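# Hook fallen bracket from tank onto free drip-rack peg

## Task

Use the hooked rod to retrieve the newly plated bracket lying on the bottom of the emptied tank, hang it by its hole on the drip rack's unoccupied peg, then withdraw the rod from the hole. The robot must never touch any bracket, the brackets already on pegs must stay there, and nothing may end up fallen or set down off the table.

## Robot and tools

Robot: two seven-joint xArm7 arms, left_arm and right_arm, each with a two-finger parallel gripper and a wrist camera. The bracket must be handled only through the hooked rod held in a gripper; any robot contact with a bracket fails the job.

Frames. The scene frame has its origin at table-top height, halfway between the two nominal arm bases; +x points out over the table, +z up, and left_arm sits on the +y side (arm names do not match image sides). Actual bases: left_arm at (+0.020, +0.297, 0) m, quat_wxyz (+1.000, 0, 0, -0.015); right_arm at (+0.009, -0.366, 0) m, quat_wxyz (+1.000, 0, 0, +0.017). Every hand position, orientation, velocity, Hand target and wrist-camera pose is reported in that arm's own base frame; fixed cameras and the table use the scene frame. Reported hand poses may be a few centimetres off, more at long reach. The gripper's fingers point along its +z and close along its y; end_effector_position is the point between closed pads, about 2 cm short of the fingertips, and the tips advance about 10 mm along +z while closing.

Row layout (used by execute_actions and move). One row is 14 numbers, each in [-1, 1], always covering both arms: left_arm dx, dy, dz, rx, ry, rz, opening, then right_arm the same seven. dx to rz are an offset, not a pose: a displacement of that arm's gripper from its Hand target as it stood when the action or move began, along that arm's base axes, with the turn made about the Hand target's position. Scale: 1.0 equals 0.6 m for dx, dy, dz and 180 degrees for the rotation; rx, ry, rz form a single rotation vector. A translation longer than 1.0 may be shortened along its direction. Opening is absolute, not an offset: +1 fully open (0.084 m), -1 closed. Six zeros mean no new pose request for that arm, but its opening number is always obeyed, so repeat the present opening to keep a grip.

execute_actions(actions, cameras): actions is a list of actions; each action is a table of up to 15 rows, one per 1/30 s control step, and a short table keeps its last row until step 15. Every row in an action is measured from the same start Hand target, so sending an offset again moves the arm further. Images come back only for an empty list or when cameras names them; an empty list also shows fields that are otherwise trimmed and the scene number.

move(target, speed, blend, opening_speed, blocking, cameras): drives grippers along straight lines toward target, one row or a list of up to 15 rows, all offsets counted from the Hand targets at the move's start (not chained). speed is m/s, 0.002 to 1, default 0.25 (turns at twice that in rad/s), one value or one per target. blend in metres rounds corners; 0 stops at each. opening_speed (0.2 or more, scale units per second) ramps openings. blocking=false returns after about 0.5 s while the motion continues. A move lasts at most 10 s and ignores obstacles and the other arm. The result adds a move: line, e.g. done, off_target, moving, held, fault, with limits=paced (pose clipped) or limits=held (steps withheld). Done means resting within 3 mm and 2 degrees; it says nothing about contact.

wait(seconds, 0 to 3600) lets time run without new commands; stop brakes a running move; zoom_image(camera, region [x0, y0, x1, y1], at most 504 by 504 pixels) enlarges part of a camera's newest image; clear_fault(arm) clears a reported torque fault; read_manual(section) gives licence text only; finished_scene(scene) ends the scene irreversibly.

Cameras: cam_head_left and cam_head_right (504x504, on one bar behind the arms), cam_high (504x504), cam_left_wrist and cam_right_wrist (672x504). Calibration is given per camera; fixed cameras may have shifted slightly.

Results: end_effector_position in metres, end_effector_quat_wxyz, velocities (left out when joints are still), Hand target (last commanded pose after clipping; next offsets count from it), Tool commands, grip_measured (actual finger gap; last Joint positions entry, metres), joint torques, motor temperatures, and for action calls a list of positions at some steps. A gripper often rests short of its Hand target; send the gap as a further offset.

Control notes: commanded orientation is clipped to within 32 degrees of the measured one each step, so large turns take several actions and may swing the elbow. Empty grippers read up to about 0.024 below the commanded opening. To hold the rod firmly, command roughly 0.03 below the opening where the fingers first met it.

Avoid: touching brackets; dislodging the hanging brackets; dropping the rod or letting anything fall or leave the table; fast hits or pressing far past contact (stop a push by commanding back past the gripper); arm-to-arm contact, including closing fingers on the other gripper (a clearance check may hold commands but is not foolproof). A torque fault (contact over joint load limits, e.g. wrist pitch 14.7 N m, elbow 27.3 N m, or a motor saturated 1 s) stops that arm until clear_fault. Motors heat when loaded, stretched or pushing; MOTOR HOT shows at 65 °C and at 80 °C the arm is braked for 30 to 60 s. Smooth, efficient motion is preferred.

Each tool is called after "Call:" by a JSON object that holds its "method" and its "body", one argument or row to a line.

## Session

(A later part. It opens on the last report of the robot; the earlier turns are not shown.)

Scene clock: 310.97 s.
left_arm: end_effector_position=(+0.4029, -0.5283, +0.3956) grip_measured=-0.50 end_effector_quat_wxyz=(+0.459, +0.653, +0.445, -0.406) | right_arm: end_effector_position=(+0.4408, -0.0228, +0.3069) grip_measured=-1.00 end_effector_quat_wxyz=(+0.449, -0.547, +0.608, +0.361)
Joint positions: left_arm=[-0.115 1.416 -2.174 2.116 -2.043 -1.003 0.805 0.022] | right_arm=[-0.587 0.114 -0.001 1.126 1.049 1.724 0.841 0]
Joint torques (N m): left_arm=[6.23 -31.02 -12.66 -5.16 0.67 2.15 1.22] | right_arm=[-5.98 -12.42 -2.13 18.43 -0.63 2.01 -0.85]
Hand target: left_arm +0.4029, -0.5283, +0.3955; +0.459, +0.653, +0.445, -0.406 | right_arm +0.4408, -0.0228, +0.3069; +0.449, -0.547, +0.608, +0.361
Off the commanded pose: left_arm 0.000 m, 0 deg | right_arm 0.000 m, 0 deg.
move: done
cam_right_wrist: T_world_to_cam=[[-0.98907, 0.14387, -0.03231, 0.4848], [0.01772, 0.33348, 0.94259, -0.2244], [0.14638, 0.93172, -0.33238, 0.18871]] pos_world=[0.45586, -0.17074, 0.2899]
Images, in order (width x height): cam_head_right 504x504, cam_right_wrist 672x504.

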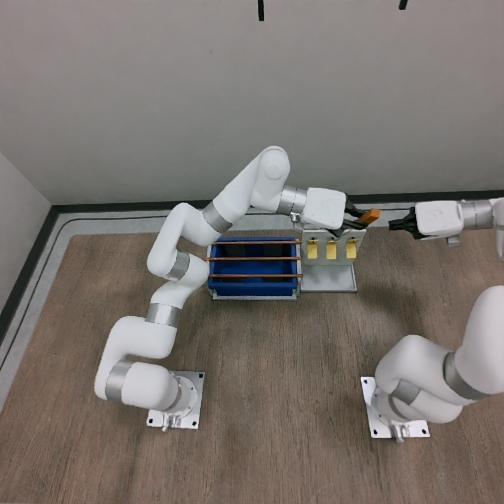

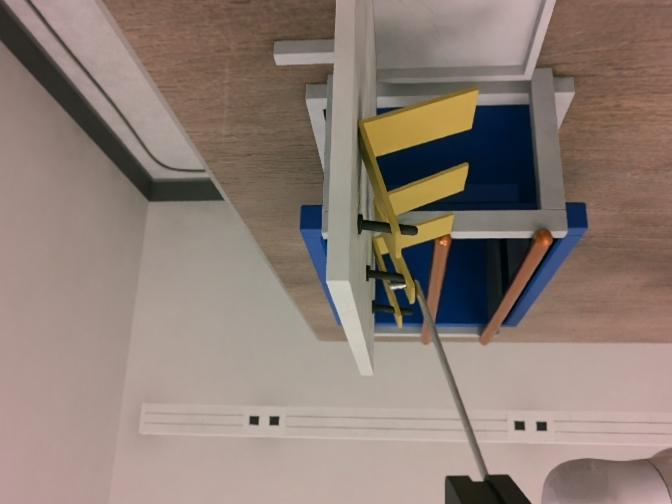

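Call:
{"method": "move", "body": {
  "target": [0.007,-0.0005,-0.0035,0,0,0,-1,0,0,0,0,0,0,-1],
  "cameras": ["cam_right_wrist"],
  "speed": 0.02
}}

Call:
{"method": "zoom_image", "body": {
  "camera": "cam_right_wrist",
  "region": [360, 240, 460, 340]
}}

Scene clock: 335.83 s.
left_arm: end_effector_position=(+0.4071, -0.5286, +0.3934) grip_measured=-0.50 end_effector_quat_wxyz=(+0.459, +0.653, +0.445, -0.406) | right_arm: end_effector_position=(+0.4408, -0.0228, +0.3069) grip_measured=-1.00 end_effector_quat_wxyz=(+0.449, -0.547, +0.608, +0.361)
Joint positions: left_arm=[-0.13 1.418 -2.179 2.15 -2.044 -1.014 0.828 0.022] | right_arm=[-0.587 0.114 -0.001 1.126 1.049 1.724 0.841 0]
Joint torques (N m): left_arm=[-2.83 -34.74 -14.54 -0.17 -0.9 -0.54 2.1] | right_arm=[-6.04 -12.36 -2.17 18.3 -0.64 1.93 -0.94]
Hand target: left_arm +0.4071, -0.5286, +0.3934; +0.459, +0.653, +0.445, -0.406 | right_arm +0.4408, -0.0228, +0.3069; +0.449, -0.547, +0.608, +0.361
Off the commanded pose: left_arm 0.000 m, 0 deg | right_arm 0.000 m, 0 deg.
move: done
cam_right_wrist: T_world_to_cam=[[-0.98907, 0.14387, -0.03231, 0.4848], [0.01772, 0.33348, 0.94259, -0.2244], [0.14638, 0.93172, -0.33238, 0.18871]] pos_world=[0.45586, -0.17074, 0.2899]

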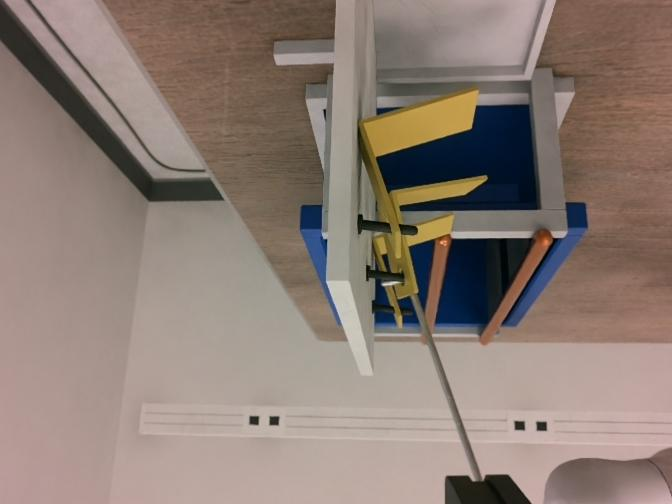

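Scaled by 5.040 from the camera's image (finer frame: 960x720).

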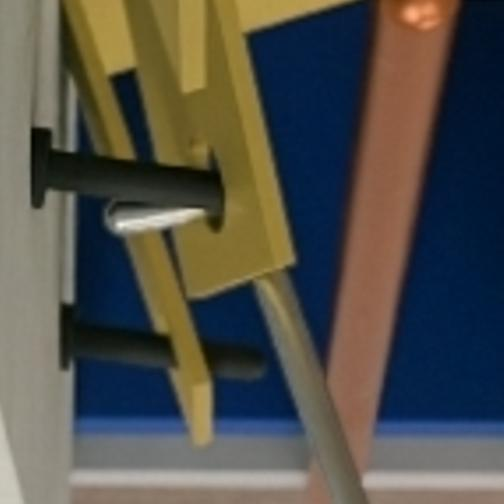

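Call:
{"method": "move", "body": {
  "target": [-0.007,0.0,-0.003,0,0,0,-1,0,0,0,0,0,0,-1],
  "cameras": ["cam_right_wrist","cam_head_right"],
  "speed": 0.02
}}

Call:
{"method": "zoom_image", "body": {
  "camera": "cam_right_wrist",
  "region": [360, 240, 460, 340]
}}

Call:
{"method": "zoom_image", "body": {
  "camera": "cam_head_right",
  "region": [310, 225, 355, 270]
}}

Scene clock: 338.43 s.
left_arm: end_effector_position=(+0.4030, -0.5286, +0.3916) grip_measured=-0.50 end_effector_quat_wxyz=(+0.459, +0.653, +0.445, -0.406) | right_arm: end_effector_position=(+0.4408, -0.0228, +0.3069) grip_measured=-1.00 end_effector_quat_wxyz=(+0.449, -0.547, +0.608, +0.361)
Joint positions: left_arm=[-0.109 1.424 -2.17 2.101 -2.042 -0.995 0.803 0.022] | right_arm=[-0.587 0.114 -0.001 1.126 1.049 1.724 0.841 0]
Joint torques (N m): left_arm=[5.1 -31.78 -13.68 -5.21 0.06 2.21 -2.01] | right_arm=[-5.9 -12.43 -2.11 18.17 -0.45 1.98 -0.97]
Hand target: left_arm +0.4029, -0.5286, +0.3916; +0.459, +0.653, +0.445, -0.406 | right_arm +0.4408, -0.0228, +0.3069; +0.449, -0.547, +0.608, +0.361
Off the commanded pose: left_arm 0.000 m, 0 deg | right_arm 0.000 m, 0 deg.
move: done
cam_right_wrist: T_world_to_cam=[[-0.98907, 0.14387, -0.03231, 0.4848], [0.01772, 0.33348, 0.94259, -0.2244], [0.14638, 0.93172, -0.33238, 0.18871]] pos_world=[0.45586, -0.17074, 0.2899]
Images, in order (width x height): cam_head_right 504x504, cam_right_wrist 672x504.

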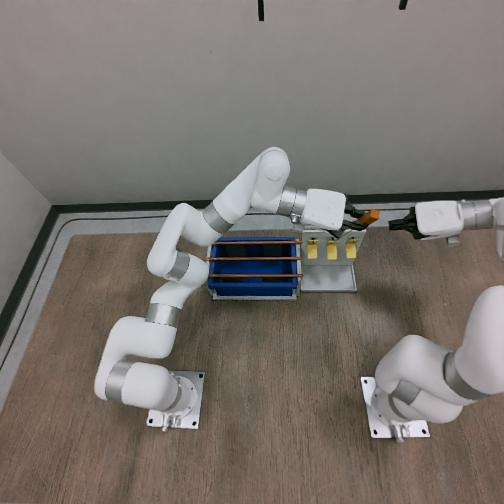

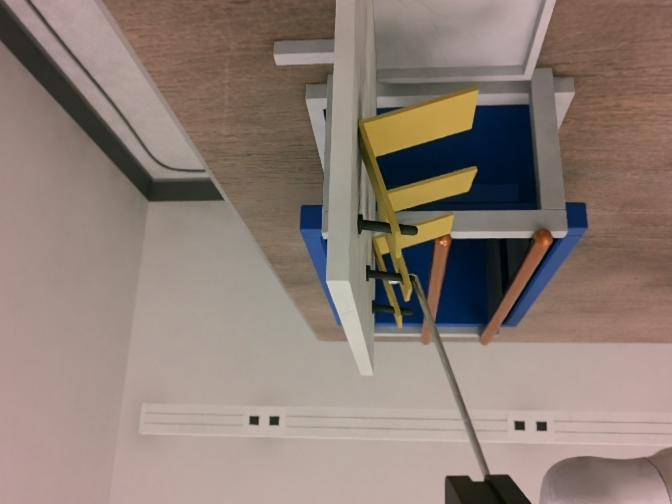

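Scaled by 5.040 from the camera's image (finer frame: 960x720).

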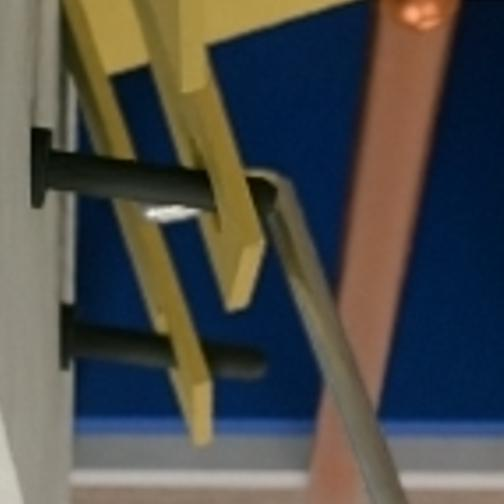

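Scaled by 11.200 from the camera's image (finer frame: 720x720).

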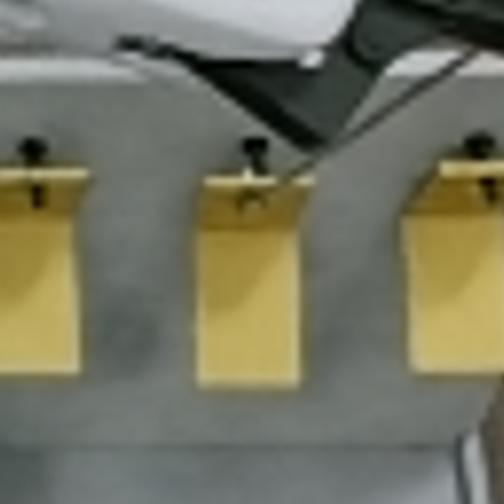

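Call:
{"method": "move", "body": {
  "target": [-0.017,0.0,-0.0055,0,0,0,-1,0,0,0,0,0,0,-1],
  "cameras": ["cam_right_wrist","cam_head_right"],
  "speed": 0.02
}}

Call:
{"method": "zoom_image", "body": {
  "camera": "cam_right_wrist",
  "region": [360, 240, 460, 340]
}}

Call:
{"method": "zoom_image", "body": {
  "camera": "cam_head_right",
  "region": [310, 225, 355, 270]
}}

Scene clock: 341.47 s.
left_arm: end_effector_position=(+0.3927, -0.5286, +0.3884) grip_measured=-0.49 end_effector_quat_wxyz=(+0.459, +0.653, +0.445, -0.406) | right_arm: end_effector_position=(+0.4408, -0.0228, +0.3069) grip_measured=-1.00 end_effector_quat_wxyz=(+0.449, -0.547, +0.608, +0.361)
Joint positions: left_arm=[-0.065 1.434 -2.15 1.999 -2.036 -0.954 0.747 0.022] | right_arm=[-0.587 0.114 -0.001 1.126 1.049 1.724 0.841 0]
Joint torques (N m): left_arm=[2.42 -25.41 -10.85 -5.52 -0.9 0.26 -3.72] | right_arm=[-6.1 -12.58 -1.94 18.19 -0.63 1.94 -0.93]
Hand target: left_arm +0.3927, -0.5286, +0.3883; +0.459, +0.653, +0.445, -0.406 | right_arm +0.4408, -0.0228, +0.3069; +0.449, -0.547, +0.608, +0.361
Off the commanded pose: left_arm 0.000 m, 0 deg | right_arm 0.000 m, 0 deg.
move: done
cam_right_wrist: T_world_to_cam=[[-0.98907, 0.14387, -0.03231, 0.4848], [0.01772, 0.33348, 0.94259, -0.2244], [0.14638, 0.93172, -0.33238, 0.18871]] pos_world=[0.45586, -0.17074, 0.2899]
Images, in order (width x height): cam_head_right 504x504, cam_right_wrist 672x504.

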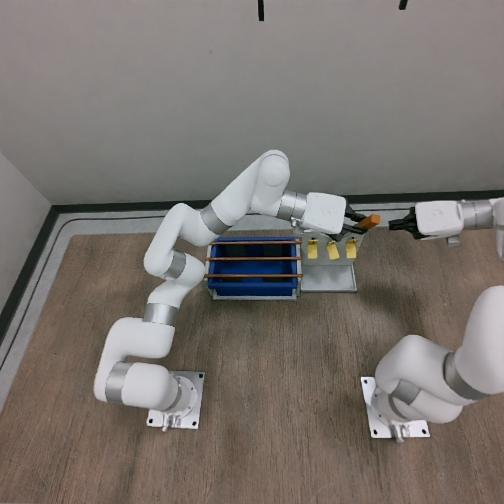

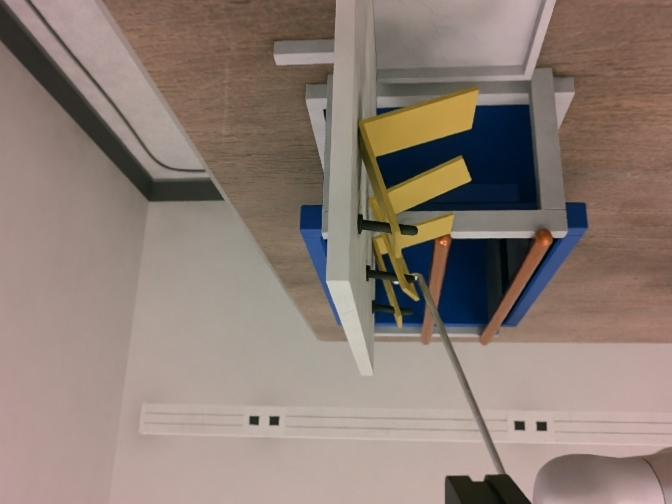

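Scaled by 5.040 from the camera's image (finer frame: 960x720).

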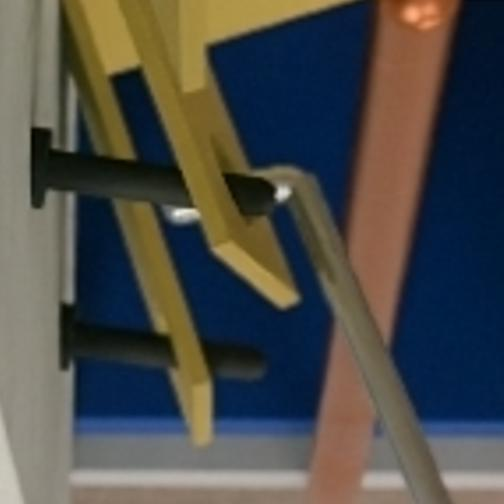

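Scaled by 11.200 from the camera's image (finer frame: 720x720).

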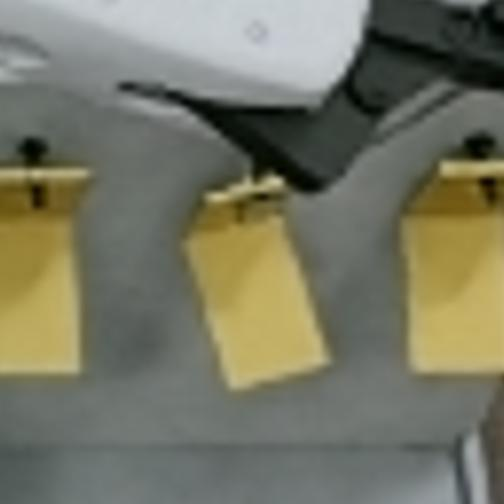

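Call:
{"method": "move", "body": {
  "target": [0.0135,0.0,0.0045,0,0,0,-1,0,0,0,0,0,0,-1],
  "cameras": ["cam_right_wrist","cam_head_right"],
  "speed": 0.02
}}

Call:
{"method": "zoom_image", "body": {
  "camera": "cam_right_wrist",
  "region": [380, 250, 440, 310]
}}

Call:
{"method": "zoom_image", "body": {
  "camera": "cam_head_right",
  "region": [310, 225, 355, 270]
}}

Scene clock: 345.90 s.
left_arm: end_effector_position=(+0.4009, -0.5286, +0.3910) grip_measured=-0.50 end_effector_quat_wxyz=(+0.459, +0.653, +0.445, -0.406) | right_arm: end_effector_position=(+0.4408, -0.0228, +0.3069) grip_measured=-1.00 end_effector_quat_wxyz=(+0.449, -0.547, +0.608, +0.361)
Joint positions: left_arm=[-0.099 1.427 -2.166 2.079 -2.04 -0.987 0.791 0.022] | right_arm=[-0.587 0.114 -0.001 1.126 1.049 1.724 0.841 0]
Joint torques (N m): left_arm=[-2.87 -41.9 -15.16 0.52 -1.22 -0.91 1.93] | right_arm=[-5.72 -12.42 -2.07 18.12 -0.49 1.98 -0.97]
Hand target: left_arm +0.4008, -0.5286, +0.3910; +0.459, +0.653, +0.445, -0.406 | right_arm +0.4408, -0.0228, +0.3069; +0.449, -0.547, +0.608, +0.361
Off the commanded pose: left_arm 0.000 m, 0 deg | right_arm 0.000 m, 0 deg.
move: done
cam_right_wrist: T_world_to_cam=[[-0.98907, 0.14387, -0.03231, 0.4848], [0.01772, 0.33348, 0.94259, -0.2244], [0.14638, 0.93172, -0.33238, 0.18871]] pos_world=[0.45586, -0.17074, 0.2899]
Images, in order (width x height): cam_head_right 504x504, cam_right_wrist 672x504.

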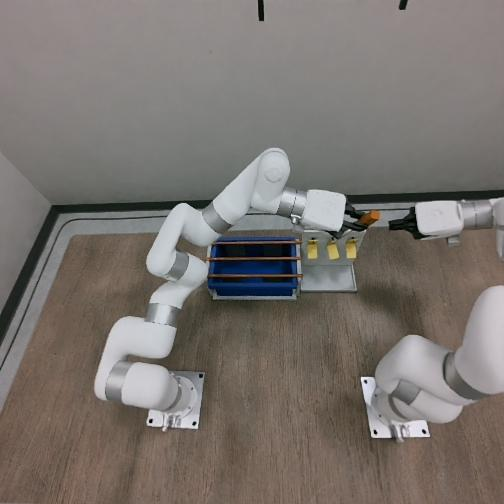

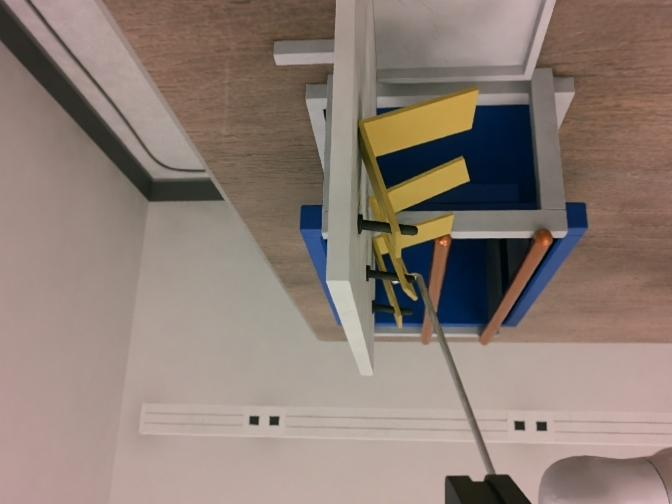

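Scaled by 8.400 from the camera's image (finer frame: 960x720).

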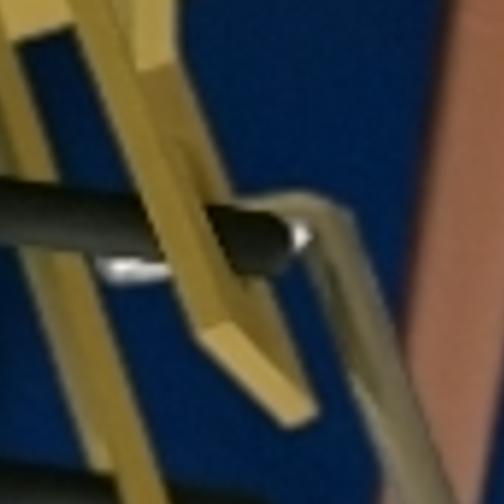

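Scaled by 11.200 from the camera's image (finer frame: 720x720).

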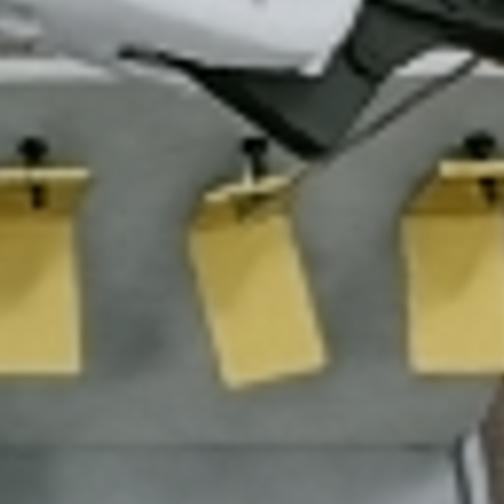

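Call:
{"method": "move", "body": {
  "target": [0.001,0.0,-0.0065,0,0,0,-1,0,0,0,0,0,0,-1],
  "cameras": ["cam_right_wrist","cam_head_right"],
  "speed": 0.02
}}

Call:
{"method": "zoom_image", "body": {
  "camera": "cam_right_wrist",
  "region": [380, 250, 440, 310]
}}

Call:
{"method": "zoom_image", "body": {
  "camera": "cam_head_right",
  "region": [310, 225, 355, 270]
}}

Scene clock: 355.33 s.
left_arm: end_effector_position=(+0.4014, -0.5286, +0.3873) grip_measured=-0.50 end_effector_quat_wxyz=(+0.459, +0.653, +0.445, -0.406) | right_arm: end_effector_position=(+0.4408, -0.0228, +0.3069) grip_measured=-1.00 end_effector_quat_wxyz=(+0.449, -0.547, +0.608, +0.361)
Joint positions: left_arm=[-0.094 1.435 -2.163 2.069 -2.039 -0.981 0.792 0.022] | right_arm=[-0.587 0.114 -0.001 1.126 1.049 1.724 0.841 0]
Joint torques (N m): left_arm=[19.95 -11.37 7.07 0.57 5.43 -3.13 1.3] | right_arm=[-5.91 -12.49 -1.98 18.21 -0.55 1.99 -0.99]
Hand target: left_arm +0.4014, -0.5286, +0.3871; +0.459, +0.653, +0.445, -0.406 | right_arm +0.4408, -0.0228, +0.3069; +0.449, -0.547, +0.608, +0.361
Off the commanded pose: left_arm 0.000 m, 0 deg | right_arm 0.000 m, 0 deg.
move: done
cam_right_wrist: T_world_to_cam=[[-0.98907, 0.14387, -0.03231, 0.4848], [0.01772, 0.33348, 0.94259, -0.2244], [0.14638, 0.93172, -0.33238, 0.18871]] pos_world=[0.45586, -0.17074, 0.2899]
Images, in order (width x height): cam_head_right 504x504, cam_right_wrist 672x504.

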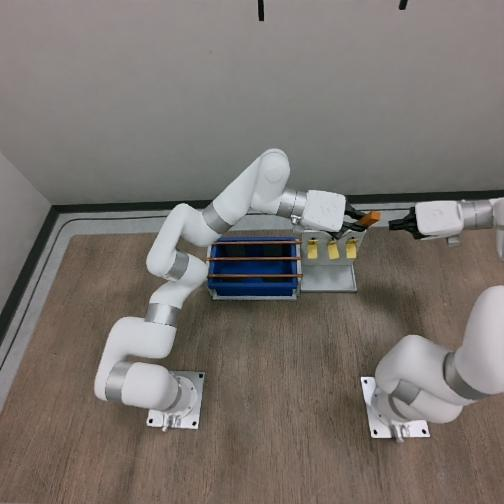

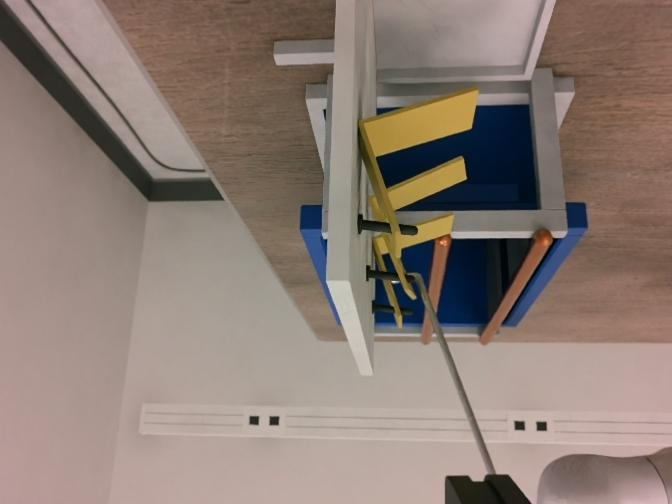

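Scaled by 8.400 from the camera's image (finer frame: 960x720).

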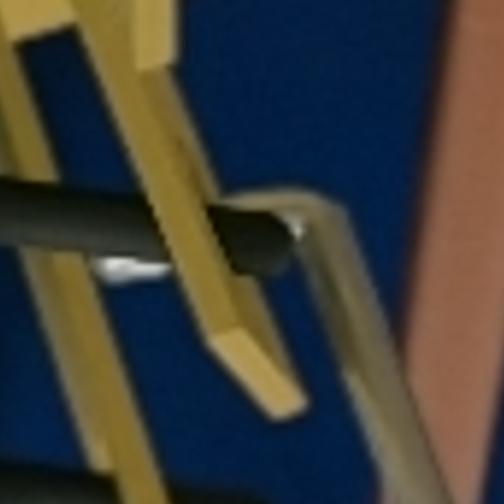

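Scaled by 11.200 from the camera's image (finer frame: 720x720).

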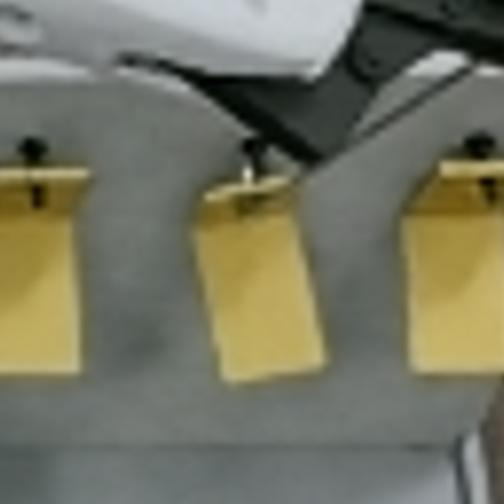

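Call:
{"method": "move", "body": {
  "target": [0,0,0.011,0,0,0,-1,0,0,0,0,0,0,-1],
  "speed": 0.03,
  "cameras": ["cam_right_wrist","cam_head_right"]
}}

Call:
{"method": "zoom_image", "body": {
  "camera": "cam_right_wrist",
  "region": [360, 240, 460, 340]
}}

Call:
{"method": "zoom_image", "body": {
  "camera": "cam_head_right",
  "region": [310, 225, 355, 270]
}}

Scene clock: 366.27 s.
left_arm: end_effector_position=(+0.4015, -0.5286, +0.3936) grip_measured=-0.50 end_effector_quat_wxyz=(+0.459, +0.653, +0.445, -0.406) | right_arm: end_effector_position=(+0.4408, -0.0228, +0.3069) grip_measured=-1.00 end_effector_quat_wxyz=(+0.449, -0.547, +0.608, +0.361)
Joint positions: left_arm=[-0.107 1.421 -2.169 2.095 -2.042 -0.994 0.796 0.022] | right_arm=[-0.587 0.114 -0.001 1.126 1.049 1.724 0.841 0]
Joint torques (N m): left_arm=[-5.55 -46.46 -19.4 -0.93 -2.4 -0.05 1.68] | right_arm=[-5.9 -12.53 -2 18.18 -0.55 1.98 -0.95]
Hand target: left_arm +0.4014, -0.5286, +0.3937; +0.459, +0.653, +0.445, -0.406 | right_arm +0.4408, -0.0228, +0.3069; +0.449, -0.547, +0.608, +0.361
Off the commanded pose: left_arm 0.000 m, 0 deg | right_arm 0.000 m, 0 deg.
move: done
cam_right_wrist: T_world_to_cam=[[-0.98907, 0.14387, -0.03231, 0.4848], [0.01772, 0.33348, 0.94259, -0.2244], [0.14638, 0.93172, -0.33238, 0.18871]] pos_world=[0.45586, -0.17074, 0.2899]
Images, in order (width x height): cam_head_right 504x504, cam_right_wrist 672x504.

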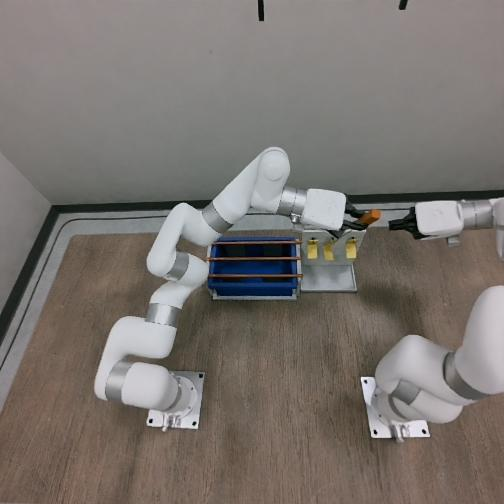

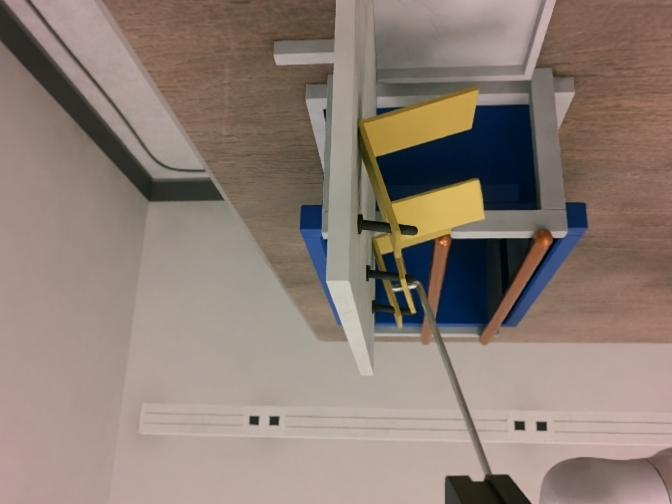

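Scaled by 5.040 from the camera's image (finer frame: 960x720).

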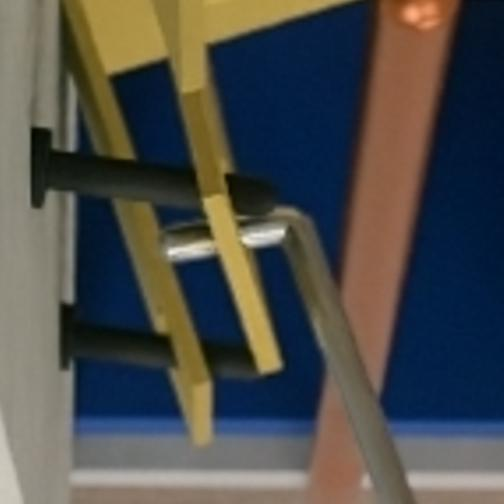

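Scaled by 11.200 from the camera's image (finer frame: 720x720).

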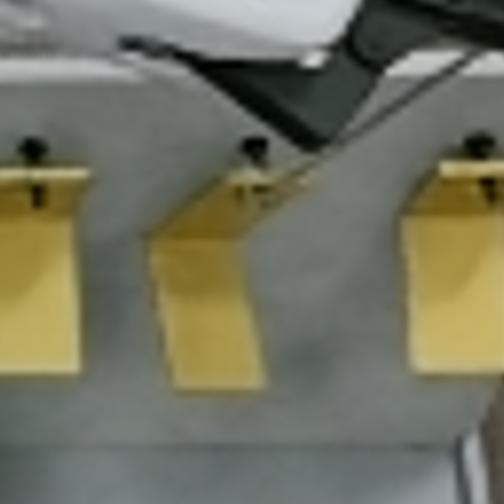

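Call:
{"method": "move", "body": {
  "target": [
    [0,-0.005,0.002,0,0,0,-1,0,0,0,0,0,0,-1],
    [0,-0.005,-0.003,0,0,0,-1,0,0,0,0,0,0,-1]
  ],
  "speed": 0.03,
  "cameras": ["cam_right_wrist","cam_head_right"]
}}

Call:
{"method": "zoom_image", "body": {
  "camera": "cam_right_wrist",
  "region": [360, 240, 460, 340]
}}

Call:
{"method": "zoom_image", "body": {
  "camera": "cam_head_right",
  "region": [325, 232, 350, 257]
}}

Scene clock: 371.17 s.
left_arm: end_effector_position=(+0.4014, -0.5316, +0.3920) grip_measured=-0.50 end_effector_quat_wxyz=(+0.459, +0.653, +0.445, -0.406) | right_arm: end_effector_position=(+0.4408, -0.0228, +0.3069) grip_measured=-1.00 end_effector_quat_wxyz=(+0.449, -0.547, +0.608, +0.361)
Joint positions: left_arm=[-0.116 1.422 -2.167 2.105 -2.04 -0.992 0.8 0.022] | right_arm=[-0.587 0.114 -0.001 1.126 1.049 1.724 0.841 0]
Joint torques (N m): left_arm=[5.84 -31.48 -13.43 -5.5 0.39 2.27 -1.93] | right_arm=[-5.75 -12.49 -1.94 18.11 -0.55 1.99 -1.01]
Hand target: left_arm +0.4014, -0.5316, +0.3919; +0.459, +0.653, +0.445, -0.406 | right_arm +0.4408, -0.0228, +0.3069; +0.449, -0.547, +0.608, +0.361
Off the commanded pose: left_arm 0.000 m, 0 deg | right_arm 0.000 m, 0 deg.
move: done
cam_right_wrist: T_world_to_cam=[[-0.98907, 0.14387, -0.03231, 0.4848], [0.01772, 0.33348, 0.94259, -0.2244], [0.14638, 0.93172, -0.33238, 0.18871]] pos_world=[0.45586, -0.17074, 0.2899]
Images, in order (width x height): cam_head_right 504x504, cam_right_wrist 672x504.

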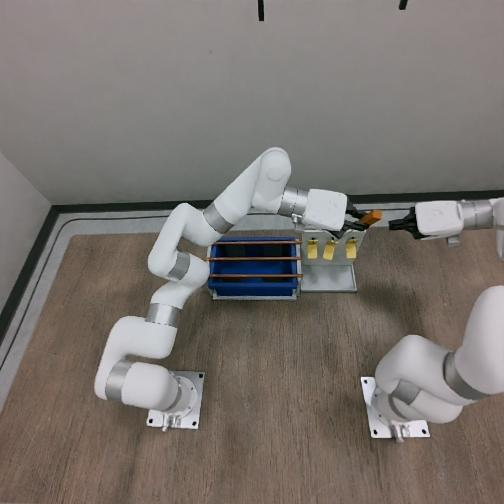

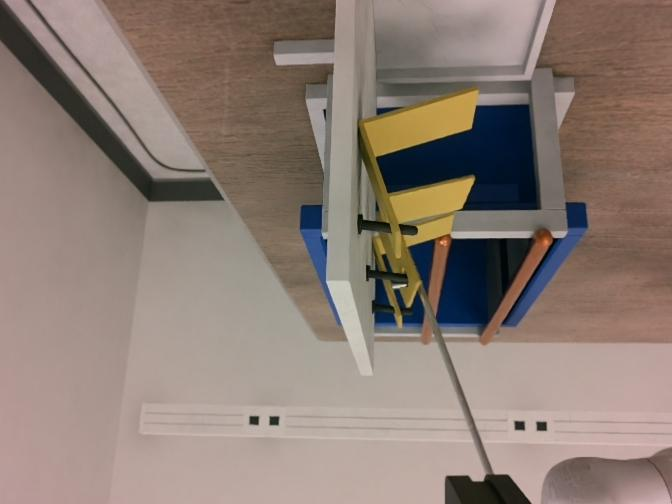

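Scaled by 5.040 from the camera's image (finer frame: 960x720).

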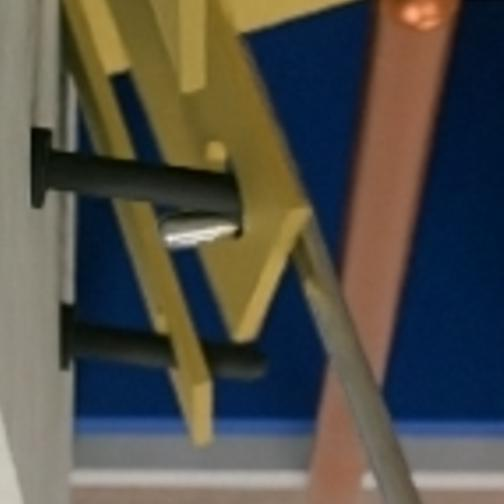

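Scaled by 20.160 from the camera's image (finer frame: 720x720).

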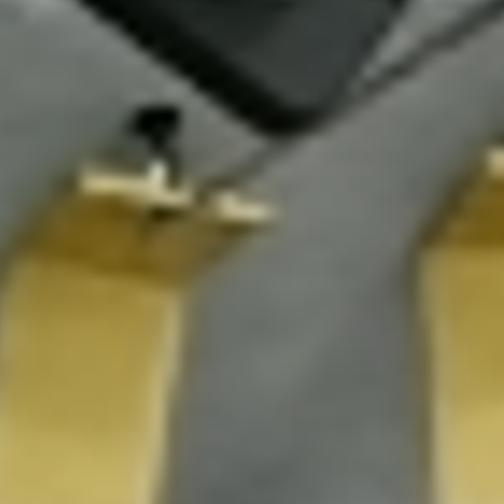

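Call:
{"method": "move", "body": {
  "target": [
    [0,0.0025,-0.001,0,0,0,-1,0,0,0,0,0,0,-1]
  ],
  "speed": 0.03,
  "cameras": ["cam_right_wrist","cam_head_right"]
}}

Call:
{"method": "zoom_image", "body": {
  "camera": "cam_right_wrist",
  "region": [360, 240, 460, 340]
}}

Call:
{"method": "zoom_image", "body": {
  "camera": "cam_head_right",
  "region": [325, 232, 350, 257]
}}

Scene clock: 374.50 s.
left_arm: end_effector_position=(+0.4014, -0.5301, +0.3913) grip_measured=-0.50 end_effector_quat_wxyz=(+0.459, +0.653, +0.445, -0.406) | right_arm: end_effector_position=(+0.4408, -0.0228, +0.3069) grip_measured=-1.00 end_effector_quat_wxyz=(+0.449, -0.547, +0.608, +0.361)
Joint positions: left_arm=[-0.108 1.425 -2.167 2.094 -2.04 -0.99 0.797 0.022] | right_arm=[-0.587 0.114 -0.001 1.126 1.049 1.724 0.841 0]
Joint torques (N m): left_arm=[6.77 -32.98 -14.32 -5.16 -2.23 2.05 -1.85] | right_arm=[-5.84 -12.36 -1.91 18.12 -0.48 1.93 -1.03]
Hand target: left_arm +0.4014, -0.5301, +0.3913; +0.459, +0.653, +0.445, -0.406 | right_arm +0.4408, -0.0228, +0.3069; +0.449, -0.547, +0.608, +0.361
Off the commanded pose: left_arm 0.000 m, 0 deg | right_arm 0.000 m, 0 deg.
move: done
cam_right_wrist: T_world_to_cam=[[-0.98907, 0.14387, -0.03231, 0.4848], [0.01772, 0.33348, 0.94259, -0.2244], [0.14638, 0.93172, -0.33238, 0.18871]] pos_world=[0.45586, -0.17074, 0.2899]
Images, in order (width x height): cam_head_right 504x504, cam_right_wrist 672x504.

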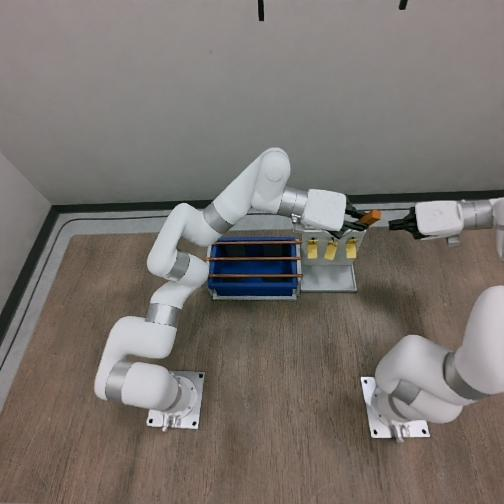

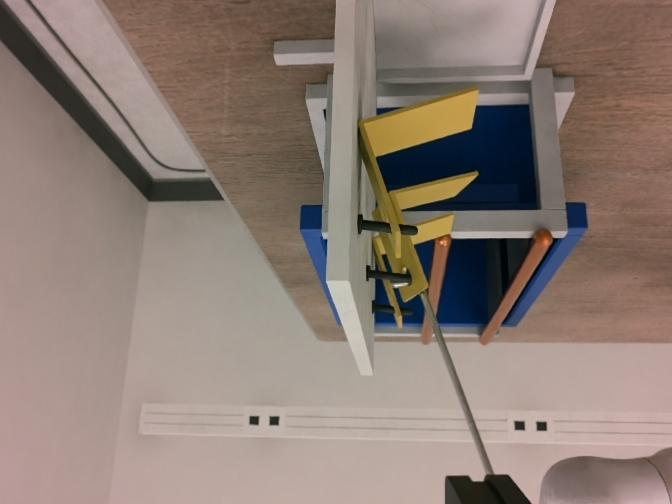

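Scaled by 5.040 from the camera's image (finer frame: 960x720).

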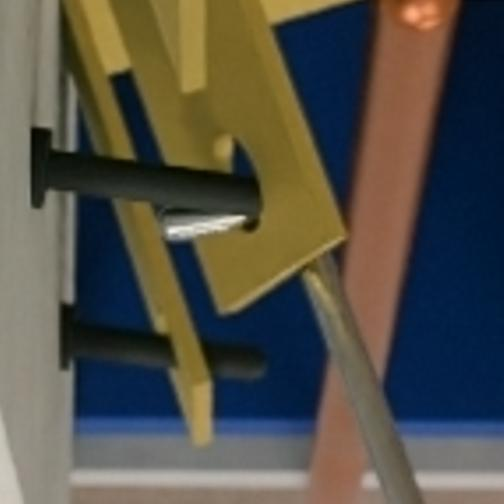

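Scaled by 20.160 from the camera's image (finer frame: 720x720).

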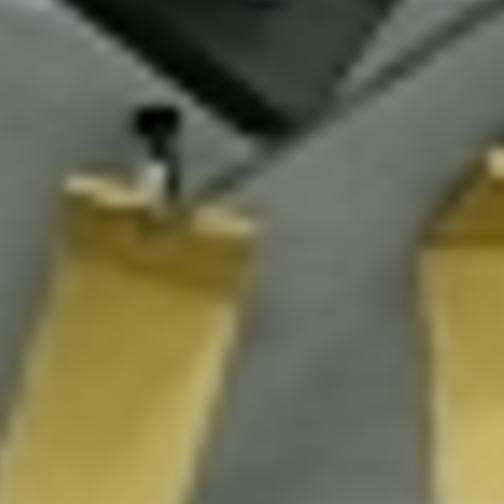

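Call:
{"method": "move", "body": {
  "target": [-0.0083,0.017,0.0035,0,0,-0.0446,-1,0,0,0,0,0,0,-1],
  "speed": 0.03,
  "cameras": ["cam_right_wrist","cam_head_right"]
}}

Call:
{"method": "zoom_image", "body": {
  "camera": "cam_right_wrist",
  "region": [360, 240, 460, 340]
}}

Call:
{"method": "zoom_image", "body": {
  "camera": "cam_head_right",
  "region": [325, 232, 350, 257]
}}

Scene clock: 380.50 s.
left_arm: end_effector_position=(+0.3964, -0.5199, +0.3934) grip_measured=-0.50 end_effector_quat_wxyz=(+0.429, +0.683, +0.398, -0.437) | right_arm: end_effector_position=(+0.4408, -0.0228, +0.3069) grip_measured=-1.00 end_effector_quat_wxyz=(+0.449, -0.547, +0.608, +0.361)
Joint positions: left_arm=[-0.308 1.377 -2.276 2.528 -2.094 -1.241 1.099 0.022] | right_arm=[-0.587 0.114 -0.001 1.126 1.049 1.724 0.841 0]
Joint torques (N m): left_arm=[-4.86 -49.85 -12.43 -3.73 -0.09 -0.38 1.85] | right_arm=[-5.67 -12.7 -1.85 17.99 -0.45 1.96 -1.05]
Hand target: left_arm +0.3965, -0.5199, +0.3934; +0.429, +0.683, +0.398, -0.437 | right_arm +0.4408, -0.0228, +0.3069; +0.449, -0.547, +0.608, +0.361
Off the commanded pose: left_arm 0.000 m, 0 deg | right_arm 0.000 m, 0 deg.
move: done
cam_right_wrist: T_world_to_cam=[[-0.98907, 0.14387, -0.03231, 0.4848], [0.01772, 0.33348, 0.94259, -0.2244], [0.14638, 0.93172, -0.33238, 0.18871]] pos_world=[0.45586, -0.17074, 0.2899]
Images, in order (width x height): cam_head_right 504x504, cam_right_wrist 672x504.

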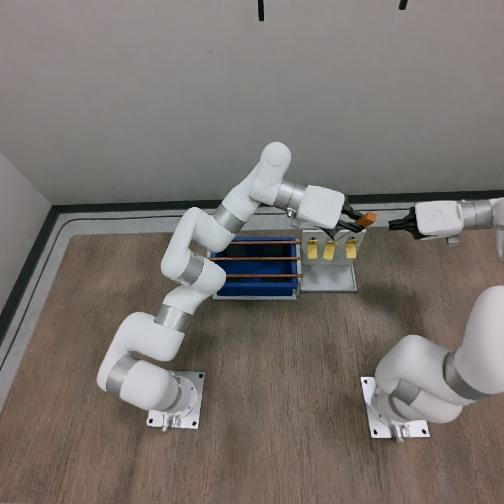

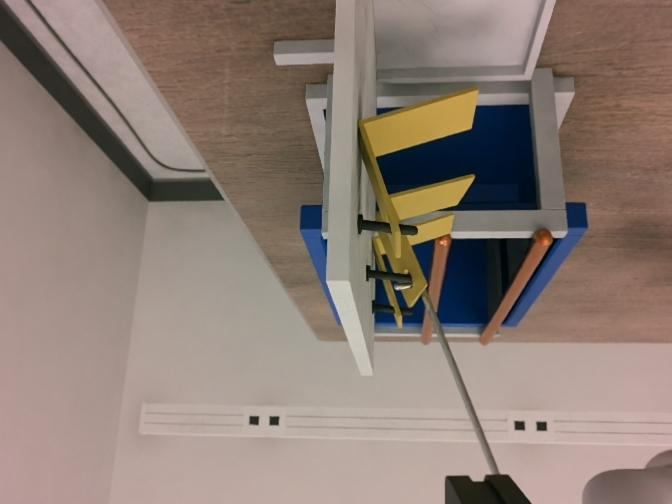

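Scaled by 5.040 from the camera's image (finer frame: 960x720).

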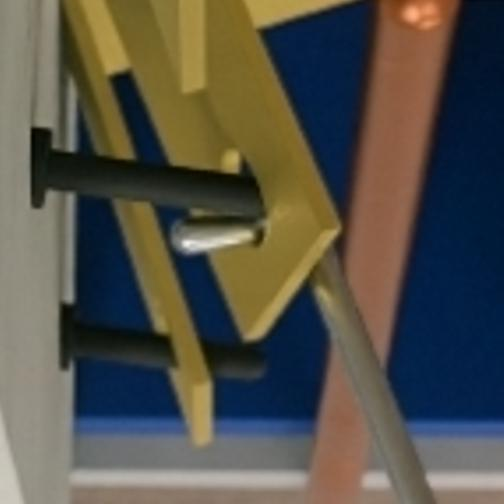

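Scaled by 20.160 from the camera's image (finer frame: 720x720).

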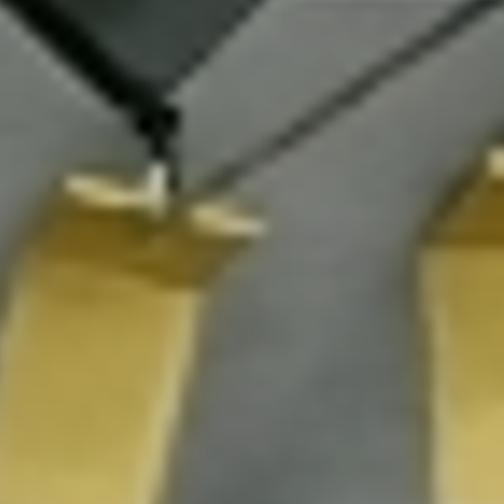

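Call:
{"method": "move", "body": {
  "target": [
    [0,-0.006,0.001,0,0,0,-1,0,0,0,0,0,0,-1],
    [0,-0.006,-0.004,0,0,0,-1,0,0,0,0,0,0,-1]
  ],
  "speed": 0.03,
  "cameras": ["cam_right_wrist","cam_head_right"]
}}

Call:
{"method": "zoom_image", "body": {
  "camera": "cam_right_wrist",
  "region": [360, 240, 460, 340]
}}

Call:
{"method": "zoom_image", "body": {
  "camera": "cam_head_right",
  "region": [325, 232, 350, 257]
}}

Scene clock: 384.20 s.
left_arm: end_effector_position=(+0.3965, -0.5235, +0.3911) grip_measured=-0.50 end_effector_quat_wxyz=(+0.429, +0.683, +0.398, -0.437) | right_arm: end_effector_position=(+0.4408, -0.0228, +0.3069) grip_measured=-1.00 end_effector_quat_wxyz=(+0.449, -0.547, +0.608, +0.361)
Joint positions: left_arm=[-0.337 1.367 -2.281 2.582 -2.087 -1.252 1.125 0.022] | right_arm=[-0.587 0.114 -0.001 1.126 1.049 1.724 0.841 0]
Joint torques (N m): left_arm=[6.91 -33.2 -5.17 -7.58 -2.21 1.37 -2.06] | right_arm=[-5.79 -12.39 -1.87 17.93 -0.45 2.04 -1.06]
Hand target: left_arm +0.3965, -0.5235, +0.3910; +0.429, +0.683, +0.398, -0.437 | right_arm +0.4408, -0.0228, +0.3069; +0.449, -0.547, +0.608, +0.361
Off the commanded pose: left_arm 0.000 m, 0 deg | right_arm 0.000 m, 0 deg.
move: done
cam_right_wrist: T_world_to_cam=[[-0.98907, 0.14387, -0.03231, 0.4848], [0.01772, 0.33348, 0.94259, -0.2244], [0.14638, 0.93172, -0.33238, 0.18871]] pos_world=[0.45586, -0.17074, 0.2899]
Images, in order (width x height): cam_head_right 504x504, cam_right_wrist 672x504.

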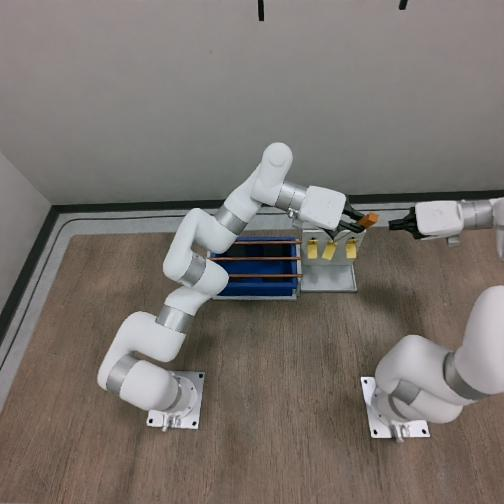

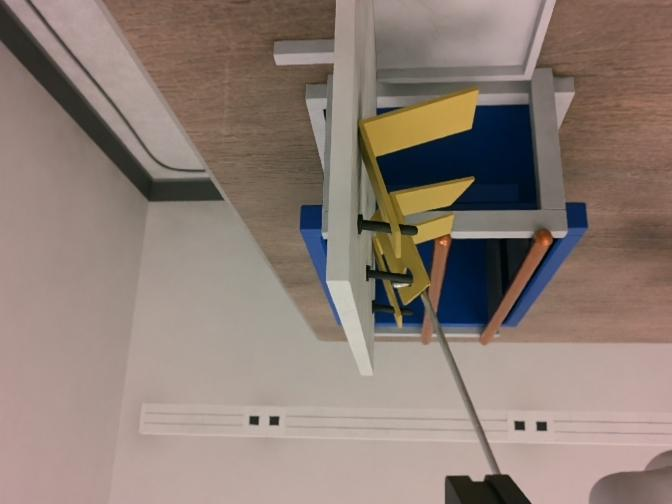

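Scaled by 5.040 from the camera's image (finer frame: 960x720).

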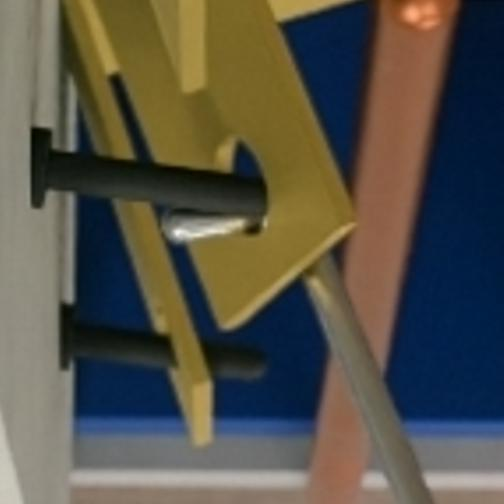

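Scaled by 20.160 from the camera's image (finer frame: 720x720).

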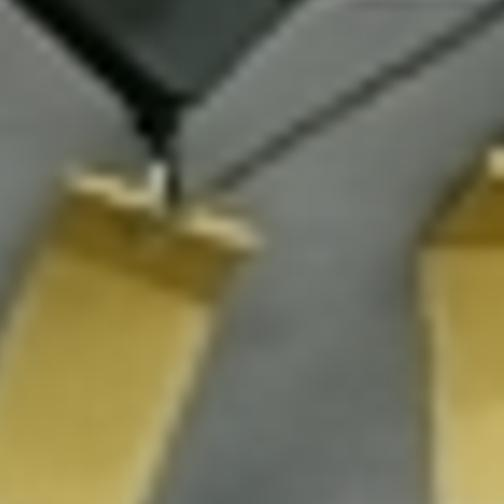

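Call:
{"method": "move", "body": {
  "target": [
    [0,0.0085,0.004,0,0,0,-1,0,0,0,0,0,0,-1],
    [0,0.0085,-0.001,0,0,0,-1,0,0,0,0,0,0,-1]
  ],
  "speed": 0.03,
  "cameras": ["cam_right_wrist","cam_head_right"]
}}

Call:
{"method": "zoom_image", "body": {
  "camera": "cam_right_wrist",
  "region": [360, 240, 460, 340]
}}

Call:
{"method": "zoom_image", "body": {
  "camera": "cam_head_right",
  "region": [325, 232, 350, 257]
}}

Scene clock: 387.50 s.
left_arm: end_effector_position=(+0.3964, -0.5184, +0.3905) grip_measured=-0.50 end_effector_quat_wxyz=(+0.429, +0.683, +0.398, -0.437) | right_arm: end_effector_position=(+0.4408, -0.0228, +0.3069) grip_measured=-1.00 end_effector_quat_wxyz=(+0.449, -0.547, +0.608, +0.361)
Joint positions: left_arm=[-0.284 1.394 -2.27 2.477 -2.099 -1.228 1.082 0.022] | right_arm=[-0.587 0.114 -0.001 1.126 1.049 1.724 0.841 0]
Joint torques (N m): left_arm=[9.67 -29.4 -3.95 -5.63 -1.1 0.84 -2.06] | right_arm=[-5.79 -12.6 -1.79 17.88 -0.3 2.03 -1]
Hand target: left_arm +0.3965, -0.5184, +0.3904; +0.429, +0.683, +0.398, -0.437 | right_arm +0.4408, -0.0228, +0.3069; +0.449, -0.547, +0.608, +0.361
Off the commanded pose: left_arm 0.000 m, 0 deg | right_arm 0.000 m, 0 deg.
move: done
cam_right_wrist: T_world_to_cam=[[-0.98907, 0.14387, -0.03231, 0.4848], [0.01772, 0.33348, 0.94259, -0.2244], [0.14638, 0.93172, -0.33238, 0.18871]] pos_world=[0.45586, -0.17074, 0.2899]
Images, in order (width x height): cam_head_right 504x504, cam_right_wrist 672x504.

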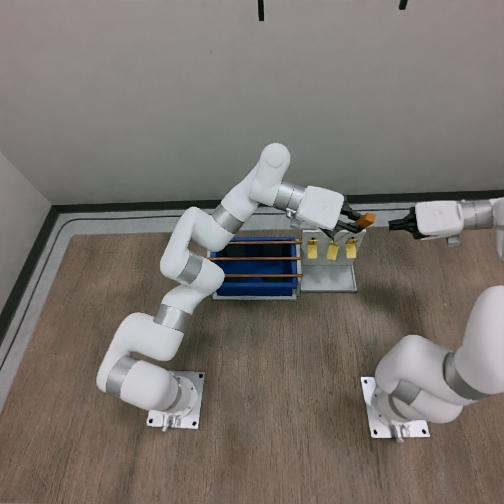

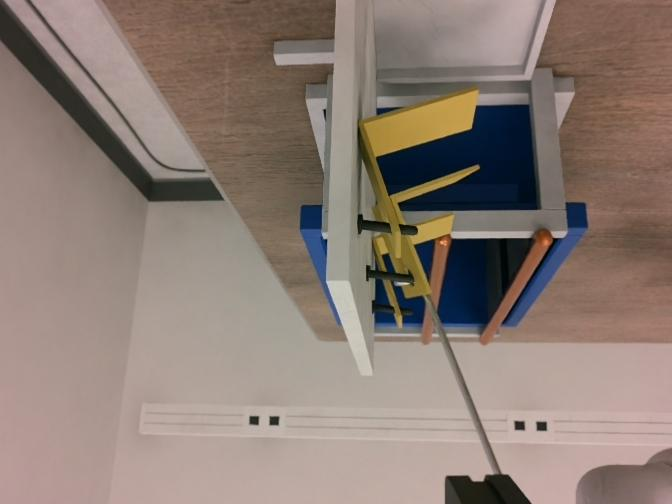

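Scaled by 5.040 from the camera's image (finer frame: 960x720).

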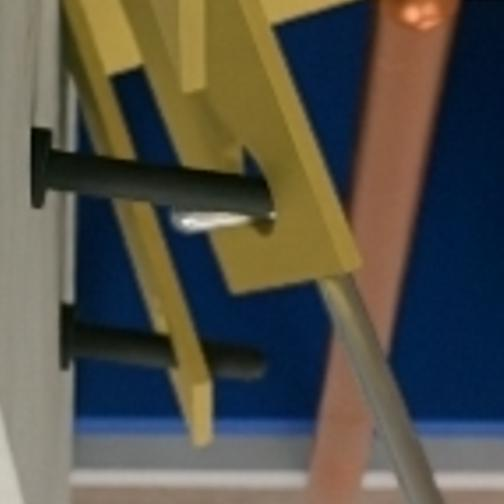

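Scaled by 20.160 from the camera's image (finer frame: 720x720).

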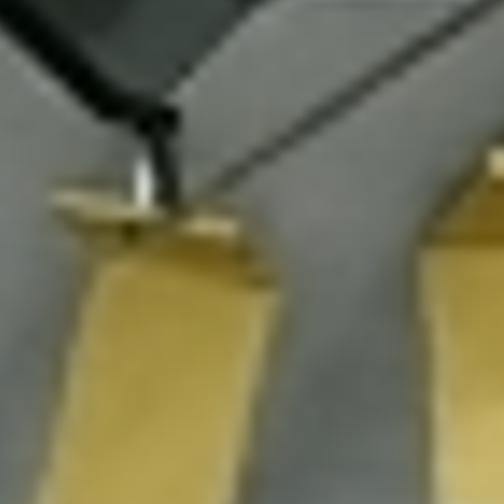

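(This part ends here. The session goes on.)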